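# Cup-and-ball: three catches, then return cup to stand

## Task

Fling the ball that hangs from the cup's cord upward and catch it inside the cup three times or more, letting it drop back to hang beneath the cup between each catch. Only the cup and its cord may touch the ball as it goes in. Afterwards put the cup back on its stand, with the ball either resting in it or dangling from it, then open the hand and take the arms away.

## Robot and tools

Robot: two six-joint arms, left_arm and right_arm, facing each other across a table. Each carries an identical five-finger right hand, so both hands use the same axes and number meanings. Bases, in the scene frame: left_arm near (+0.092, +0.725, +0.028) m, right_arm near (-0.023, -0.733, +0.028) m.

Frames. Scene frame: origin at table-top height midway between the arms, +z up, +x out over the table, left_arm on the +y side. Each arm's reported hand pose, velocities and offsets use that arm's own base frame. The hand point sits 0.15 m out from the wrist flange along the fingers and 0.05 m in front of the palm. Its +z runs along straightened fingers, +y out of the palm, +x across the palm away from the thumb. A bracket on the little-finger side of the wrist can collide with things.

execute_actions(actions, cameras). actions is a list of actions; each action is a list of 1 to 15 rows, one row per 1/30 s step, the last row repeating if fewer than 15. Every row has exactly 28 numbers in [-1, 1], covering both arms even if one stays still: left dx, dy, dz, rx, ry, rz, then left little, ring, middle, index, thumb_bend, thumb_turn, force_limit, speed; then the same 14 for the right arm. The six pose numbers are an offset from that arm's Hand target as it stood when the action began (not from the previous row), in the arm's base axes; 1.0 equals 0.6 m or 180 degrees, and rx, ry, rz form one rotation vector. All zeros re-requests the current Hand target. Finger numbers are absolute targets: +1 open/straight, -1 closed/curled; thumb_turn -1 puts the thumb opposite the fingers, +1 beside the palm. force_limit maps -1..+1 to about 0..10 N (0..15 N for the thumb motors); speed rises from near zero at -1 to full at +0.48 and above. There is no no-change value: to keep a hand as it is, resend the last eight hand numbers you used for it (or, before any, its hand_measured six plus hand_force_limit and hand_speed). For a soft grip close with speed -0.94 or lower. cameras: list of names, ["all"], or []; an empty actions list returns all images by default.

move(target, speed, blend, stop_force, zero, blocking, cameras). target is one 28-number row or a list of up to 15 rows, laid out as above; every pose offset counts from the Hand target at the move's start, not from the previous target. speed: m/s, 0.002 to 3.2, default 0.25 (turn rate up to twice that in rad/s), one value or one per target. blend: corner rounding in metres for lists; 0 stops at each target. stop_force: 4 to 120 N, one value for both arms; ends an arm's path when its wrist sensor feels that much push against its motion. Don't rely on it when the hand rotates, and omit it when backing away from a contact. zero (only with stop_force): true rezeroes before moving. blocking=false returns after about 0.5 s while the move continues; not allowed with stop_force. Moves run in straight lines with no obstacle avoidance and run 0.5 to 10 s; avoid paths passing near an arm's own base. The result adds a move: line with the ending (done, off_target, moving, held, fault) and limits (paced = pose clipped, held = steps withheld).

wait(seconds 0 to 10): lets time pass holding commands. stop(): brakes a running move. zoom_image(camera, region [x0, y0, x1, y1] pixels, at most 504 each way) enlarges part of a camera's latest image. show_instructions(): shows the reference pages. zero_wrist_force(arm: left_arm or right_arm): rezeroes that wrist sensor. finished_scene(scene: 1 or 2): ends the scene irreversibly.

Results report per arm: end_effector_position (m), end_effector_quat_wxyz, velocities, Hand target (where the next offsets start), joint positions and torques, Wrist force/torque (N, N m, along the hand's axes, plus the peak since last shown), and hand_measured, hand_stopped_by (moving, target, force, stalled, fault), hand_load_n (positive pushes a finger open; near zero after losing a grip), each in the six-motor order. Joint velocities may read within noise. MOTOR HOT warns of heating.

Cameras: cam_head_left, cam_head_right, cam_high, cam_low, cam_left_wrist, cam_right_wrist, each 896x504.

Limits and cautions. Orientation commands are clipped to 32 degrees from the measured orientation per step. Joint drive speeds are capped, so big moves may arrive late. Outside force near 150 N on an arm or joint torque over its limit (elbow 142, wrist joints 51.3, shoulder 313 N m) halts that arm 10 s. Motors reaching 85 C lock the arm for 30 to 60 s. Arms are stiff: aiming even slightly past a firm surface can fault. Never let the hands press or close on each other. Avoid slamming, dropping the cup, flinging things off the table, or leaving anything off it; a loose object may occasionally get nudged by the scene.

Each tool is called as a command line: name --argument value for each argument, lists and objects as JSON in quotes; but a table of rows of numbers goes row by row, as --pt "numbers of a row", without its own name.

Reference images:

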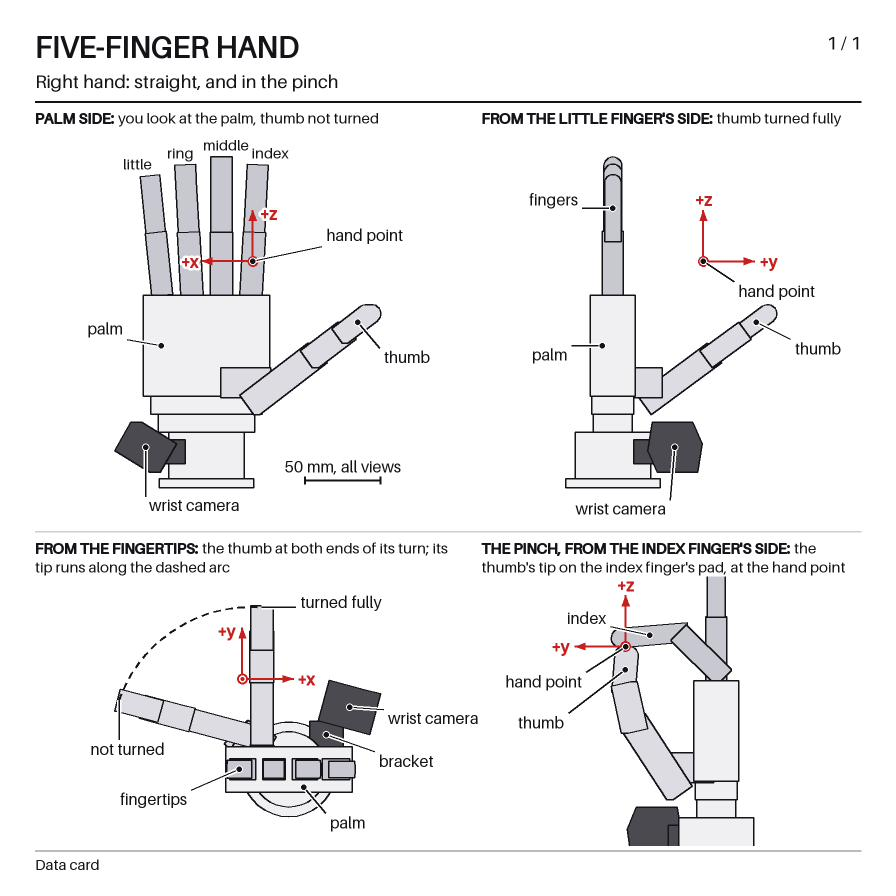

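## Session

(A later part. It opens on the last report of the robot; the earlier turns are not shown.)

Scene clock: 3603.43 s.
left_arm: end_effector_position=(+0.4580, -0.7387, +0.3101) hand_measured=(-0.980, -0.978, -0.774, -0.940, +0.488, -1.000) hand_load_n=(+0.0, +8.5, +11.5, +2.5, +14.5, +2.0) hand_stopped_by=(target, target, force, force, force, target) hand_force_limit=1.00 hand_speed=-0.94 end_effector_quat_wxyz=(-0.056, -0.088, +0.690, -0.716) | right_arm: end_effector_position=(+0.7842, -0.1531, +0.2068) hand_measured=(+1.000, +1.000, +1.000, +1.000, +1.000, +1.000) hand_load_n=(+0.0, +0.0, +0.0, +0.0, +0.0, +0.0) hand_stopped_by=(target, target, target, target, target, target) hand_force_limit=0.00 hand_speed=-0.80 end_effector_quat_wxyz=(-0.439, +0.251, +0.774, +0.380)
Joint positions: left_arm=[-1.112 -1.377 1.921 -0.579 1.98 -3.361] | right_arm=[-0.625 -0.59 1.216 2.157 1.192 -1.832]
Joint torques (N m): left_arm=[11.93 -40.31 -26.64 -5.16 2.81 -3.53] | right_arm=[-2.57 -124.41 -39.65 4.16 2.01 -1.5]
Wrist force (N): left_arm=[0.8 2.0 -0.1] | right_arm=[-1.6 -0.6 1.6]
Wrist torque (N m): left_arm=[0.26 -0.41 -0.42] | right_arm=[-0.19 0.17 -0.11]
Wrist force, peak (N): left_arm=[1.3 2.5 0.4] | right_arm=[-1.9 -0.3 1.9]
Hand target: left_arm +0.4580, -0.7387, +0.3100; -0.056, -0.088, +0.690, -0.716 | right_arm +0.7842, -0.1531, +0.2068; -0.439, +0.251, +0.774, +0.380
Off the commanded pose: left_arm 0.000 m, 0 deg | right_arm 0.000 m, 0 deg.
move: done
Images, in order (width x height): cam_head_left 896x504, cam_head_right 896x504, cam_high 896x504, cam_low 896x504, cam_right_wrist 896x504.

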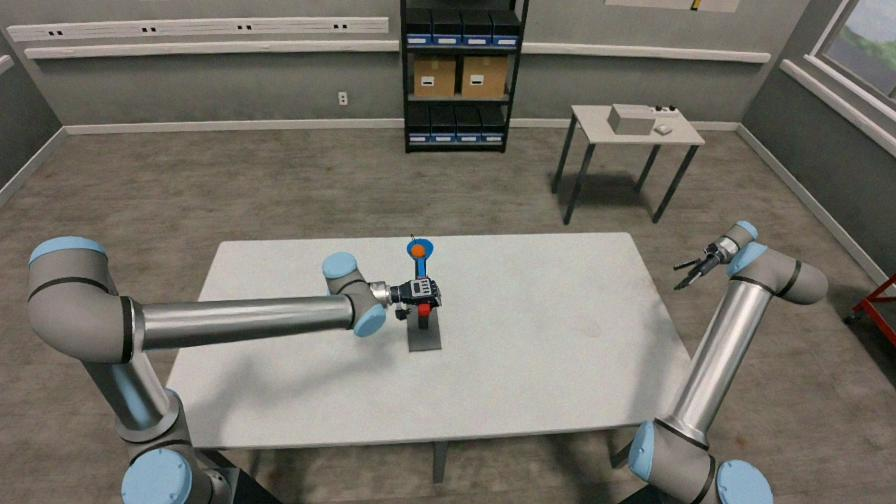

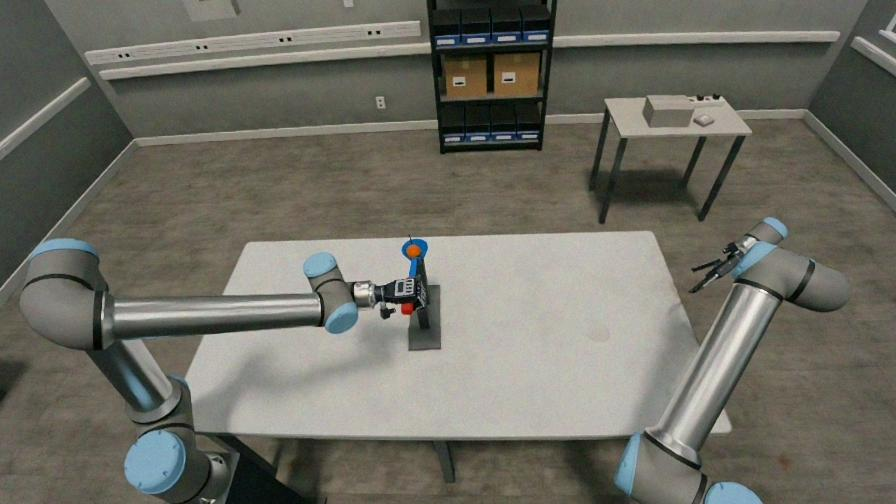

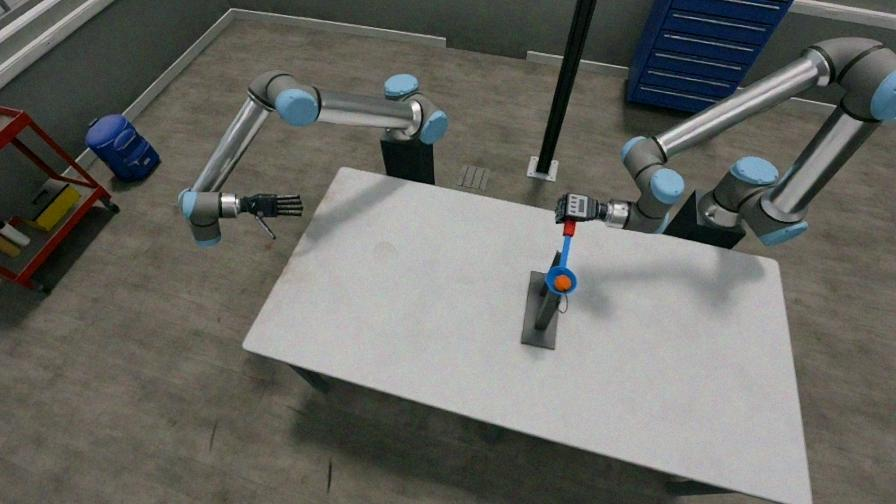

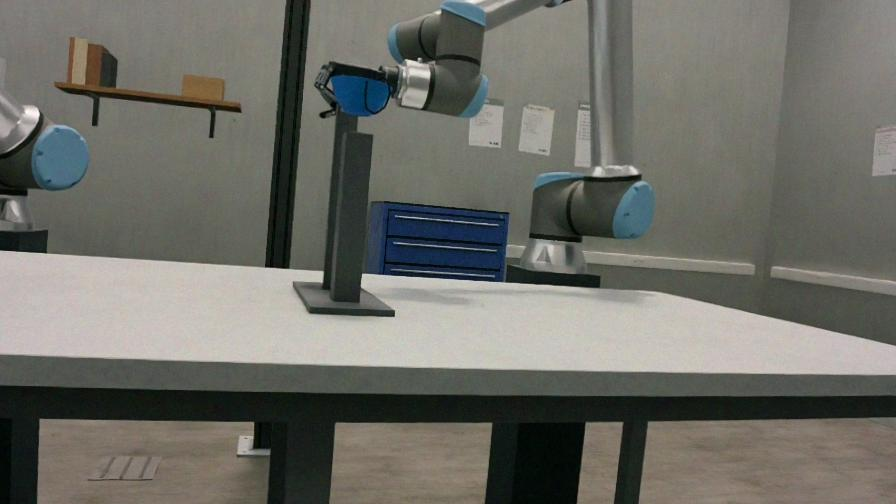

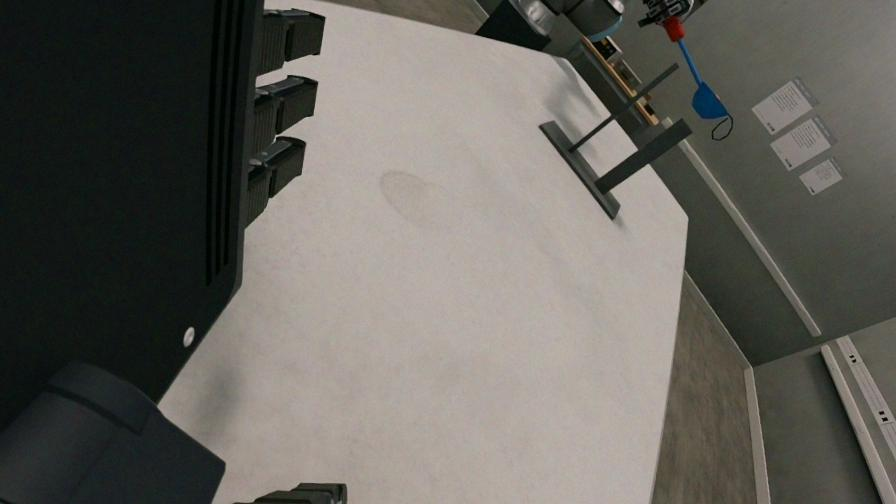

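move --target '[0,0,-0.01,0,0.022,0,-0.98,-0.98,-0.98,-0.98,-0.98,-1,1,-0.94,0,0,0,0,0,0,1,1,1,1,1,1,0,-0.8]' --speed 0.03 --cameras '["cam_low","cam_right_wrist","cam_head_left","cam_high"]'

zoom_image --camera "cam_low" --region '[300, 50, 420, 150]'

zoom_image --camera "cam_right_wrist" --region '[600, 0, 760, 180]'

zoom_image --camera "cam_high" --region '[510, 210, 610, 320]'

zoom_image --camera "cam_head_left" --region '[385, 222, 455, 322]'

Scene clock: 3648.77 s.
left_arm: end_effector_position=(+0.4580, -0.7387, +0.3040) hand_measured=(-0.980, -0.978, -0.774, -0.940, +0.488, -1.000) hand_load_n=(+0.0, +8.5, +11.5, +2.5, +14.5, +2.0) hand_stopped_by=(target, target, force, force, force, target) hand_force_limit=1.00 hand_speed=-0.94 end_effector_quat_wxyz=(-0.080, -0.113, +0.688, -0.713) | right_arm: end_effector_position=(+0.7842, -0.1531, +0.2068) hand_measured=(+1.000, +1.000, +1.000, +1.000, +1.000, +1.000) hand_load_n=(+0.0, +0.0, +0.0, +0.0, +0.0, +0.0) hand_stopped_by=(target, target, target, target, target, target) hand_force_limit=0.00 hand_speed=-0.80 end_effector_quat_wxyz=(-0.439, +0.251, +0.774, +0.380)
Joint positions: left_arm=[-1.106 -1.369 1.919 -0.582 1.984 -3.428] | right_arm=[-0.625 -0.59 1.216 2.157 1.192 -1.832]
Joint torques (N m): left_arm=[11.6 -41.26 -51.81 -5 2.54 -4.05] | right_arm=[-3.82 -124.87 -39.51 4.45 2.08 -1.57]
Wrist force (N): left_arm=[0.7 1.9 -0.1] | right_arm=[-1.7 -0.5 1.6]
Wrist torque (N m): left_arm=[0.25 -0.43 -0.41] | right_arm=[-0.18 0.19 -0.12]
Wrist force, peak (N): left_arm=[0.7 2.6 0.0] | right_arm=[-1.9 -0.5 1.9]
Hand target: left_arm +0.4580, -0.7387, +0.3040; -0.080, -0.113, +0.688, -0.713 | right_arm +0.7842, -0.1531, +0.2068; -0.439, +0.251, +0.774, +0.380
Off the commanded pose: left_arm 0.000 m, 0 deg | right_arm 0.000 m, 0 deg.
move: done
Images, in order (width x height): cam_head_left 896x504, cam_high 896x504, cam_low 896x504, cam_right_wrist 896x504.

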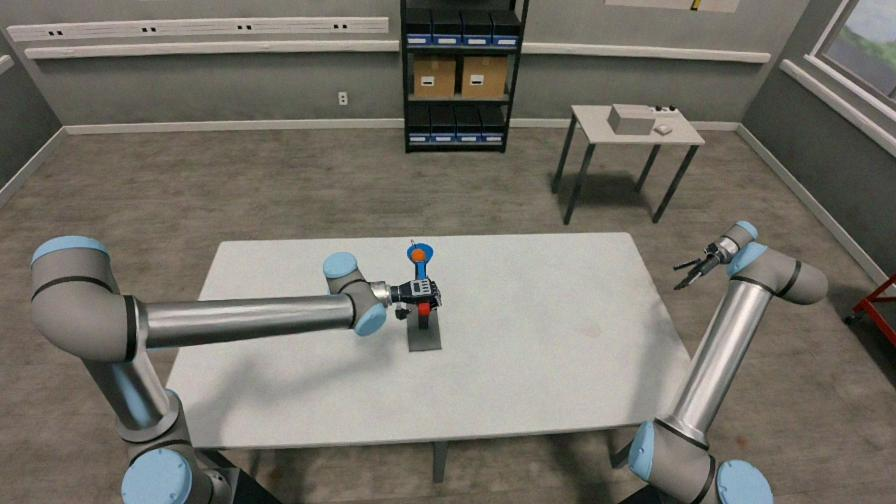

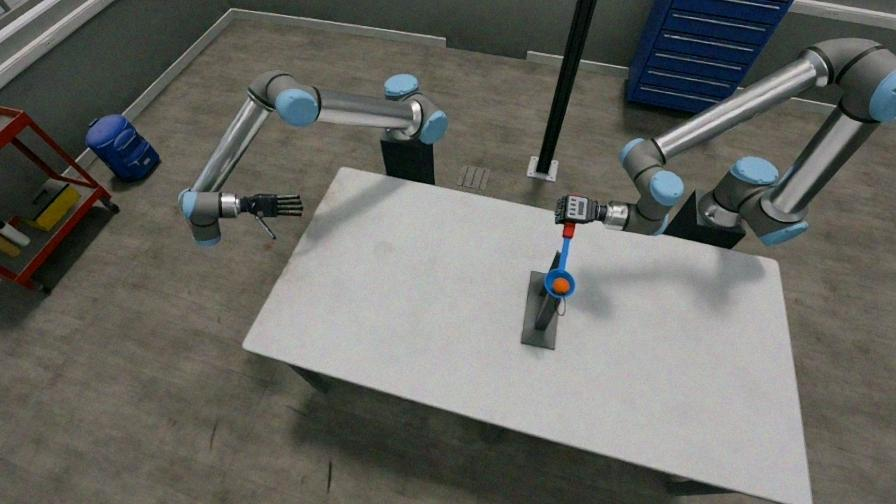

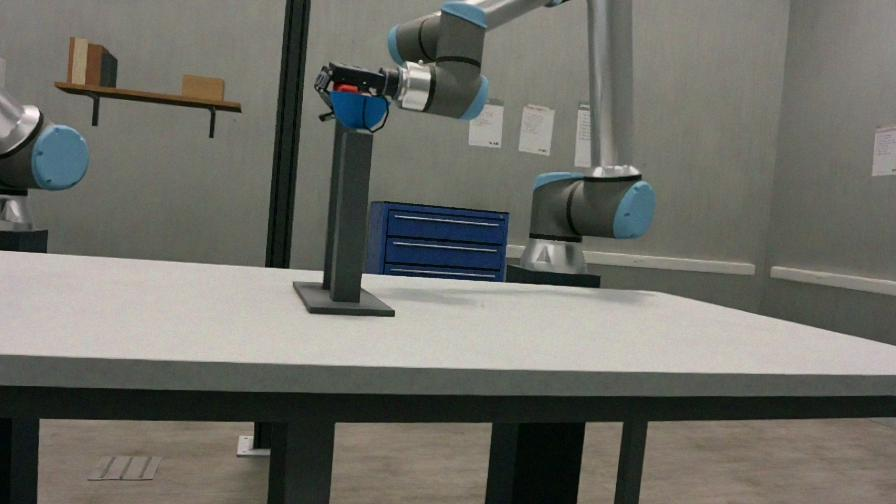

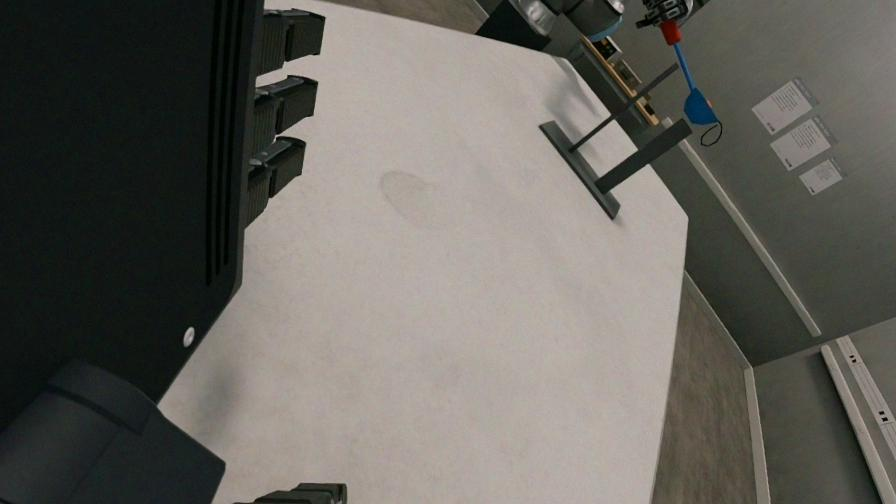

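Scaled by 4.200.

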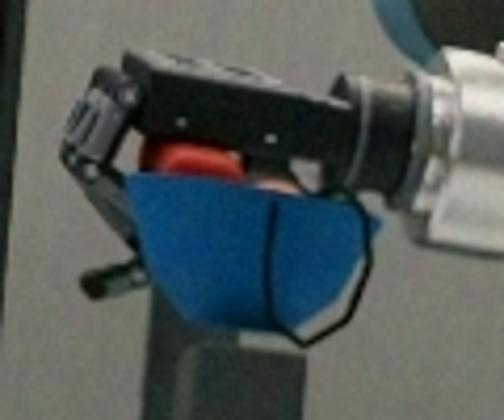

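Scaled by 2.800.

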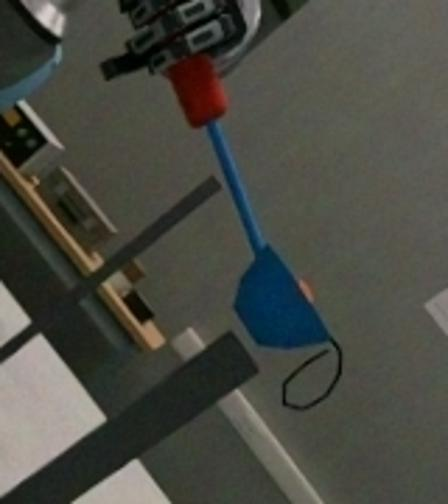

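Scaled by 4.582.

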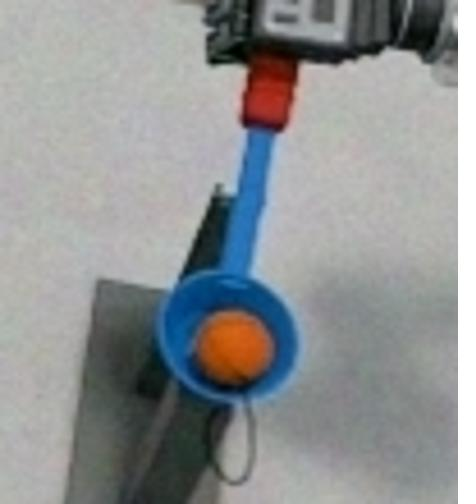

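Scaled by 5.040.

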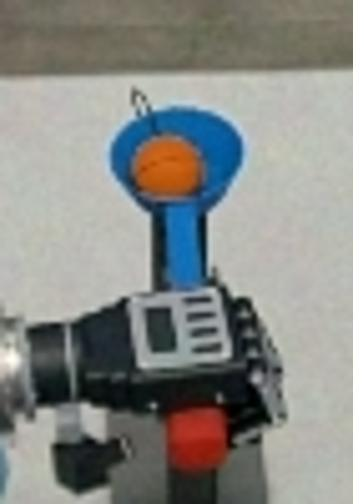

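move --target '[0,0,-0.042,0,0,0,-0.98,-0.98,-0.98,-0.98,-0.98,-1,1,-0.94,0,0,0,0,0,0,1,1,1,1,1,1,0,-0.8]' --speed 0.008 --stop_force 4 --cameras '["cam_low","cam_right_wrist","cam_head_left","cam_head_right","cam_high"]'

zoom_image --camera "cam_low" --region '[300, 50, 420, 150]'

zoom_image --camera "cam_right_wrist" --region '[600, 0, 760, 180]'

zoom_image --camera "cam_high" --region '[510, 210, 610, 320]'

zoom_image --camera "cam_head_left" --region '[385, 222, 455, 322]'

Scene clock: 3671.00 s.
left_arm: end_effector_position=(+0.4580, -0.7387, +0.2990) hand_measured=(-0.980, -0.978, -0.774, -0.940, +0.488, -1.000) hand_load_n=(+0.0, +7.5, +11.5, +1.0, +14.0, +2.0) hand_stopped_by=(target, target, force, force, force, target) hand_force_limit=1.00 hand_speed=-0.94 end_effector_quat_wxyz=(-0.080, -0.113, +0.687, -0.713) | right_arm: end_effector_position=(+0.7842, -0.1531, +0.2068) hand_measured=(+1.000, +1.000, +1.000, +1.000, +1.000, +1.000) hand_load_n=(+0.0, +0.0, +0.0, +0.0, +0.0, +0.0) hand_stopped_by=(target, target, target, target, target, target) hand_force_limit=0.00 hand_speed=-0.80 end_effector_quat_wxyz=(-0.439, +0.251, +0.774, +0.380)
Joint positions: left_arm=[-1.106 -1.364 1.923 -0.591 1.984 -3.428] | right_arm=[-0.625 -0.59 1.216 2.157 1.192 -1.832]
Joint torques (N m): left_arm=[9.54 -57.27 -48.5 -0.27 2.48 -3.46] | right_arm=[-3.75 -124.74 -39.34 4.33 2.03 -1.31]
Wrist force (N): left_arm=[0.6 -2.1 -0.2] | right_arm=[-1.5 -0.4 1.9]
Wrist torque (N m): left_arm=[0.06 -0.40 0.03] | right_arm=[-0.18 0.16 -0.10]
Wrist force, peak (N): left_arm=[3.4 -5.1 -0.2] | right_arm=[-1.9 -0.6 1.8]
Hand target: left_arm +0.4580, -0.7387, +0.2990; -0.080, -0.113, +0.687, -0.713 (not the last commanded pose) | right_arm +0.7842, -0.1531, +0.2068; -0.439, +0.251, +0.774, +0.380
Off the commanded pose: left_arm 0.020 m, 0 deg | right_arm 0.000 m, 0 deg.
move: contact (left_arm)
Images, in order (width x height): cam_head_left 896x504, cam_head_right 896x504, cam_high 896x504, cam_low 896x504, cam_right_wrist 896x504.

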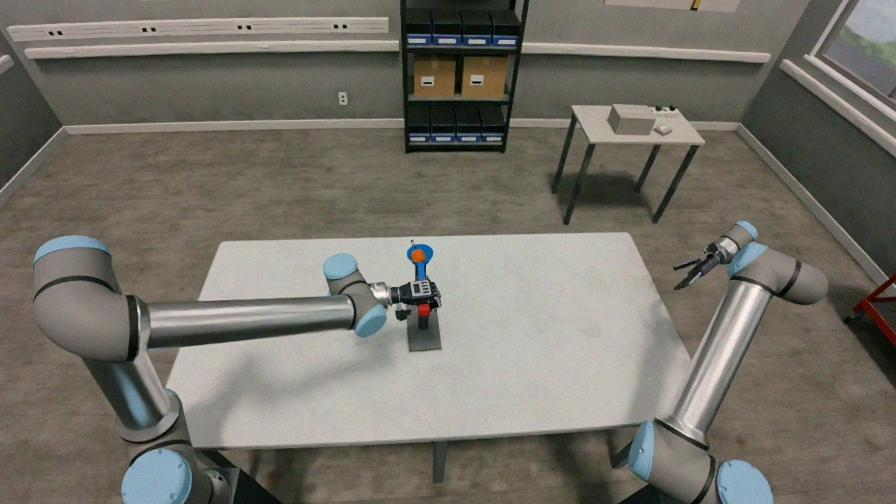

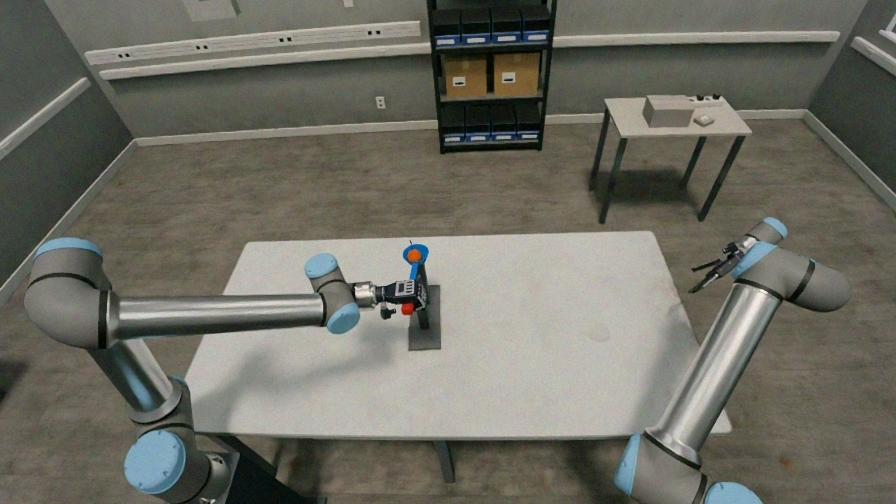

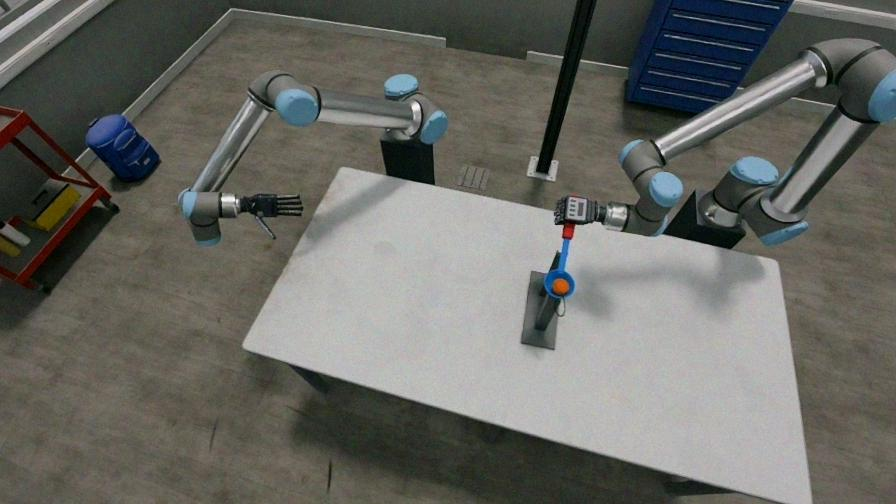

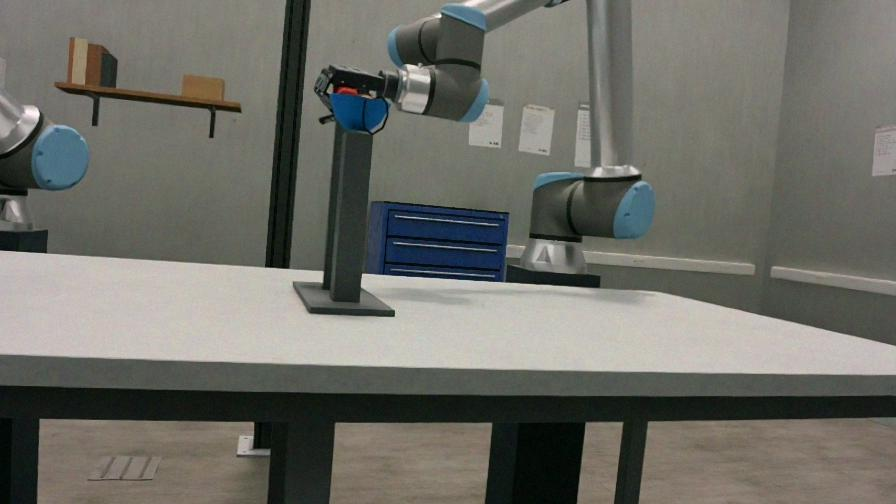

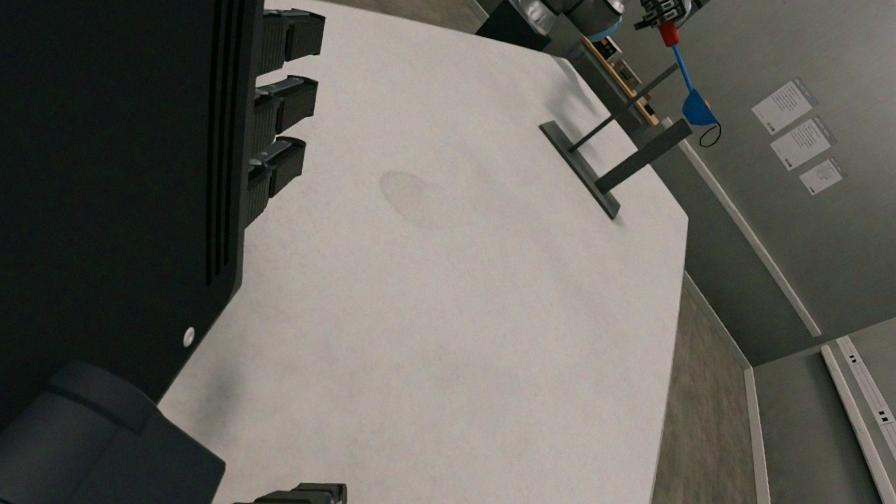

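Scaled by 4.200.

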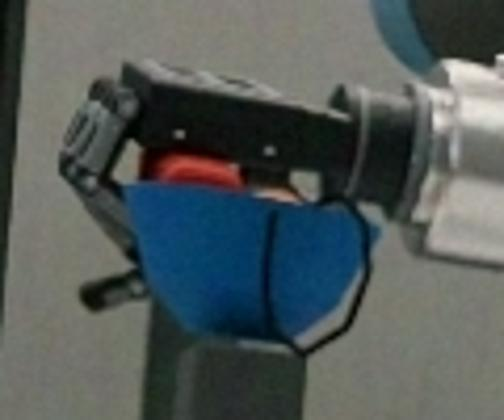

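Scaled by 2.800.

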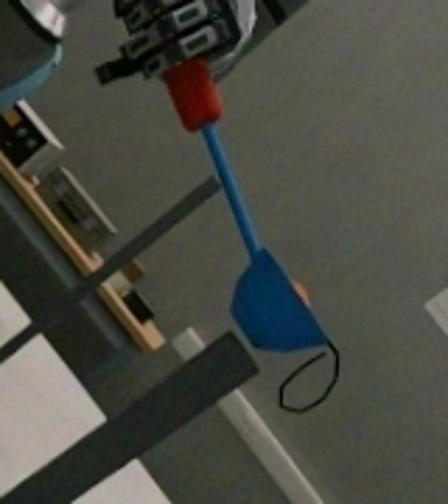

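Scaled by 4.582.

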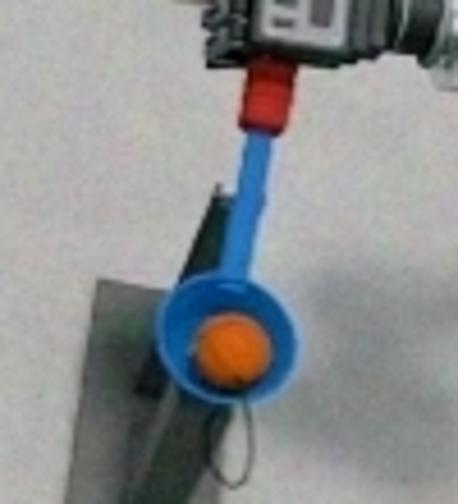

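Scaled by 5.040.

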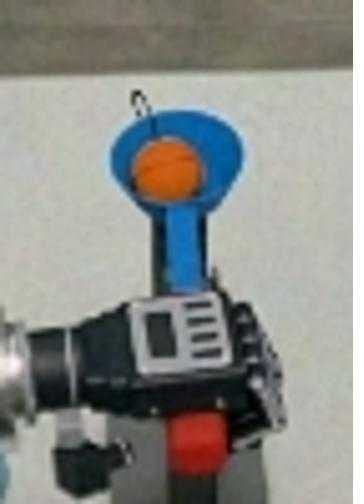

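zoom_image --camera "cam_head_left" --region '[405, 250, 445, 300]'

zoom_image --camera "cam_head_right" --region '[395, 250, 435, 300]'

zoom_image --camera "cam_high" --region '[540, 230, 590, 300]'

zoom_image --camera "cam_low" --region '[320, 90, 400, 150]'

zoom_image --camera "cam_right_wrist" --region '[655, 30, 735, 140]'

Scaled by 10.080.

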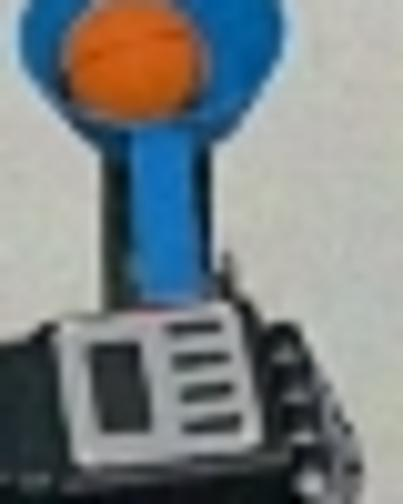

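Scaled by 10.080.

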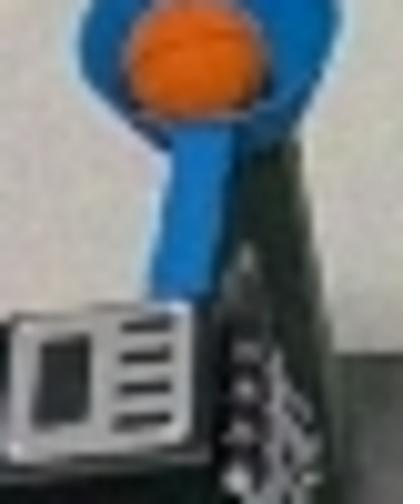

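Scaled by 7.200.

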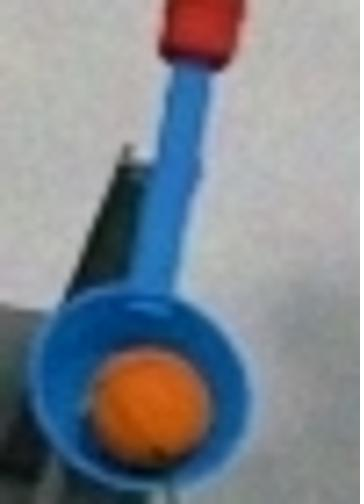

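Scaled by 6.300.

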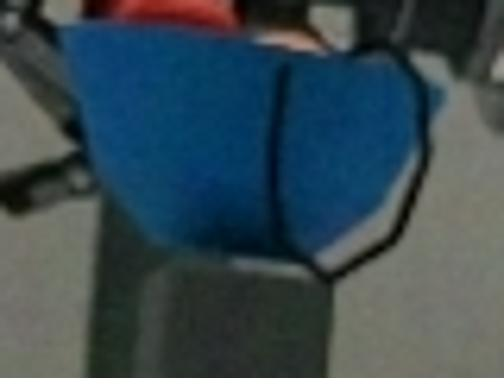

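Scaled by 4.582.

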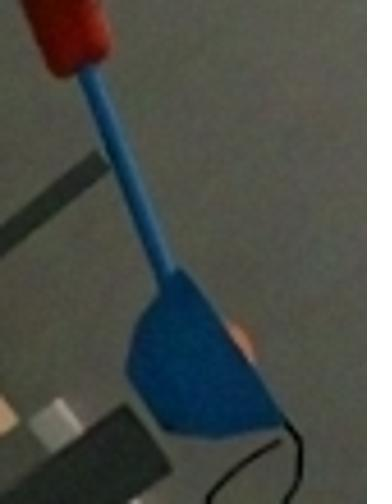

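move --pt "0 0 0.012 0 0 0 -0.98 -0.98 -0.98 -0.98 -0.98 -1 1 -0.94 0 0 0 0 0 0 1 1 1 1 1 1 0 -0.8" --pt "0.005 -0.0133 0.012 0 0 0.0111 -0.98 -0.98 -0.98 -0.98 -0.98 -1 1 -0.94 0 0 0 0 0 0 1 1 1 1 1 1 0 -0.8" --speed 0.03 --cameras '["cam_low","cam_right_wrist","cam_head_left","cam_head_right","cam_high"]'

zoom_image --camera "cam_head_left" --region '[405, 250, 445, 300]'

zoom_image --camera "cam_high" --region '[540, 230, 590, 300]'

zoom_image --camera "cam_low" --region '[320, 80, 400, 140]'

Scene clock: 3726.43 s.
left_arm: end_effector_position=(+0.4610, -0.7467, +0.3062) hand_measured=(-0.980, -0.978, -0.774, -0.940, +0.488, -1.000) hand_load_n=(+0.0, +8.5, +11.5, +2.0, +14.5, +2.0) hand_stopped_by=(target, target, force, force, force, target) hand_force_limit=1.00 hand_speed=-0.94 end_effector_quat_wxyz=(-0.067, -0.125, +0.685, -0.714) | right_arm: end_effector_position=(+0.7842, -0.1531, +0.2068) hand_measured=(+1.000, +1.000, +1.000, +1.000, +1.000, +1.000) hand_load_n=(+0.0, +0.0, +0.0, +0.0, +0.0, +0.0) hand_stopped_by=(target, target, target, target, target, target) hand_force_limit=0.00 hand_speed=-0.80 end_effector_quat_wxyz=(-0.439, +0.251, +0.774, +0.380)
Joint positions: left_arm=[-1.122 -1.367 1.912 -0.576 1.934 -3.427] | right_arm=[-0.625 -0.59 1.216 2.157 1.192 -1.832]
Joint torques (N m): left_arm=[-14.04 -43.56 -50.97 -0.81 -2.36 4.13] | right_arm=[-2.97 -123.73 -39.39 4.25 2.08 -1.57]
Wrist force (N): left_arm=[0.5 1.8 -0.2] | right_arm=[-1.7 -0.3 1.6]
Wrist torque (N m): left_arm=[0.28 -0.33 -0.80] | right_arm=[-0.15 0.20 -0.11]
Wrist force, peak (N): left_arm=[1.1 -2.5 0.1] | right_arm=[-1.8 -0.5 1.9]
Hand target: left_arm +0.4610, -0.7467, +0.3062; -0.067, -0.125, +0.685, -0.714 | right_arm +0.7842, -0.1531, +0.2068; -0.439, +0.251, +0.774, +0.380
Off the commanded pose: left_arm 0.000 m, 0 deg | right_arm 0.000 m, 0 deg.
move: done
Images, in order (width x height): cam_head_left 896x504, cam_head_right 896x504, cam_high 896x504, cam_low 896x504, cam_right_wrist 896x504.

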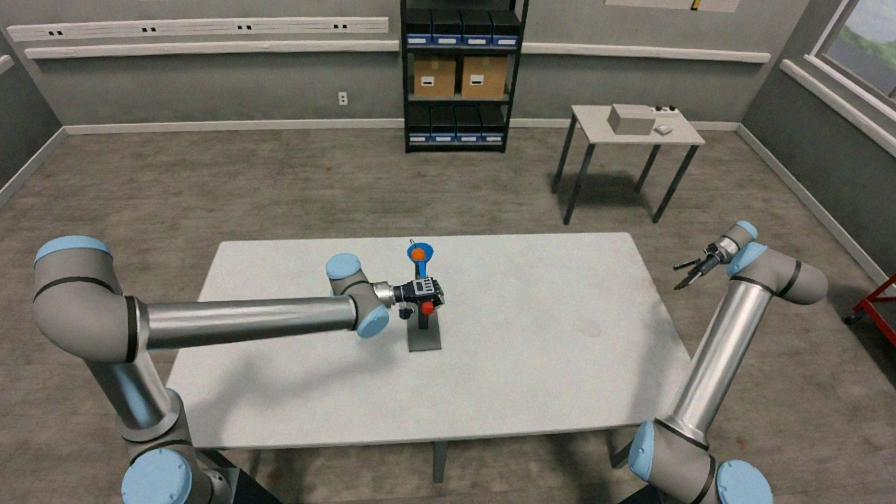

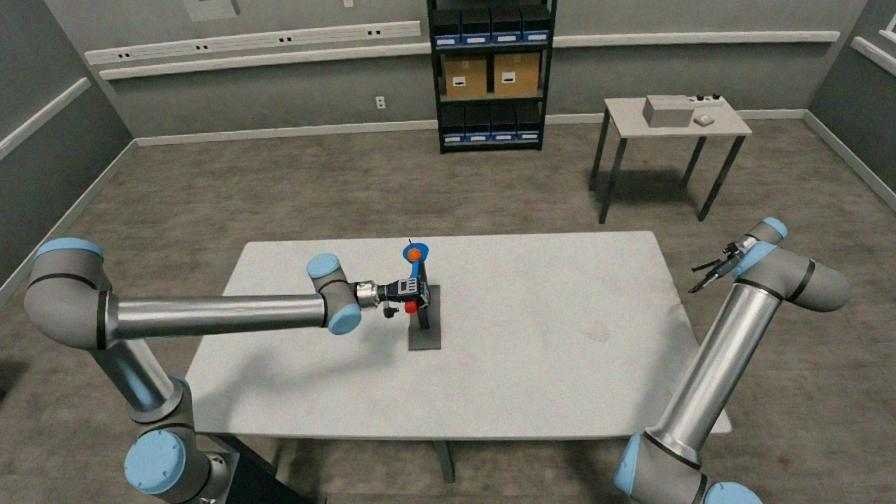

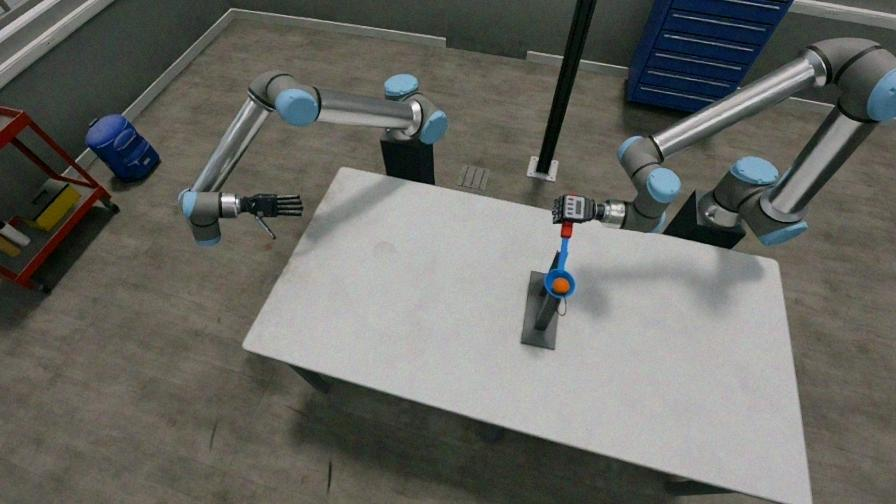

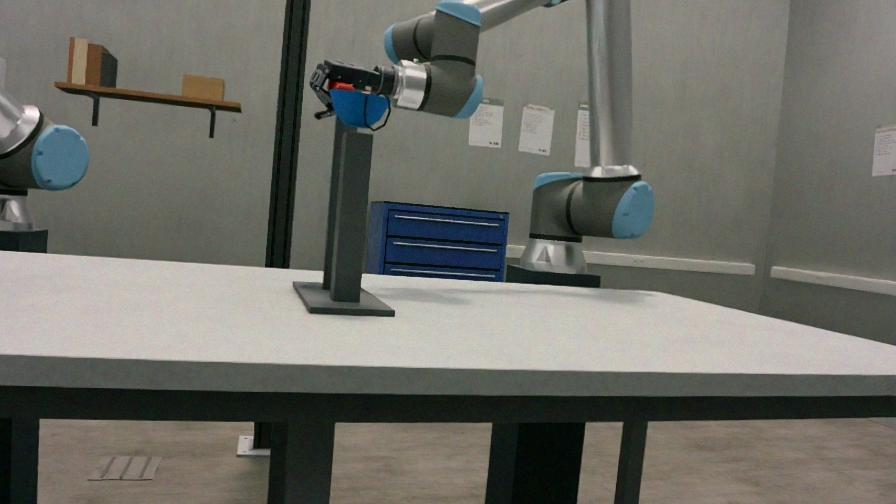

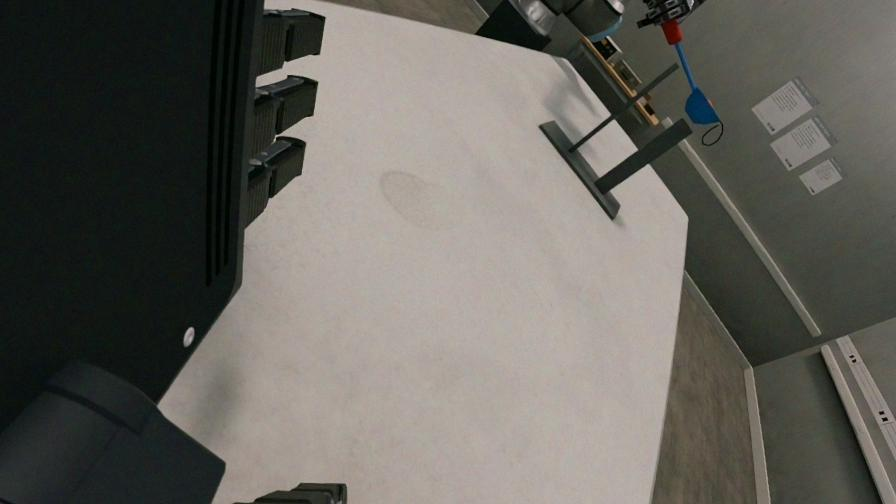

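Scaled by 10.080.

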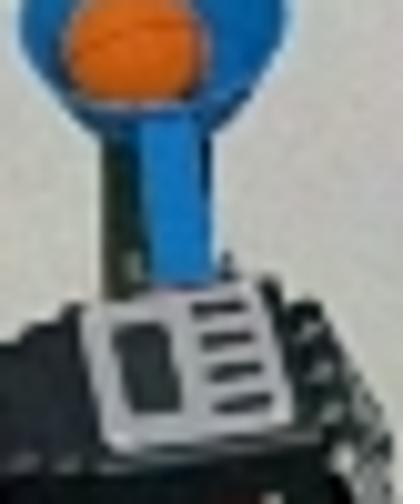

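Scaled by 7.200.

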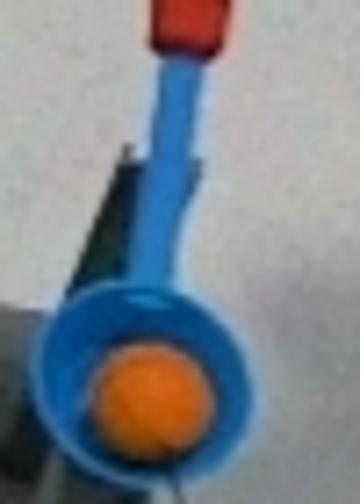

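Scaled by 6.300.

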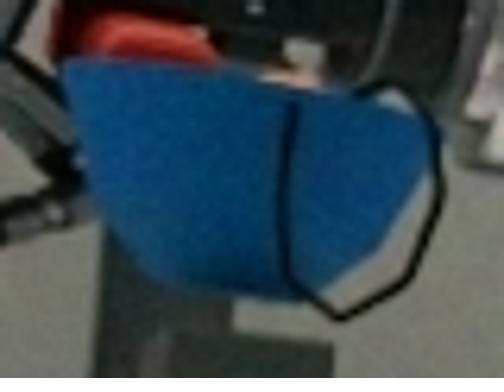

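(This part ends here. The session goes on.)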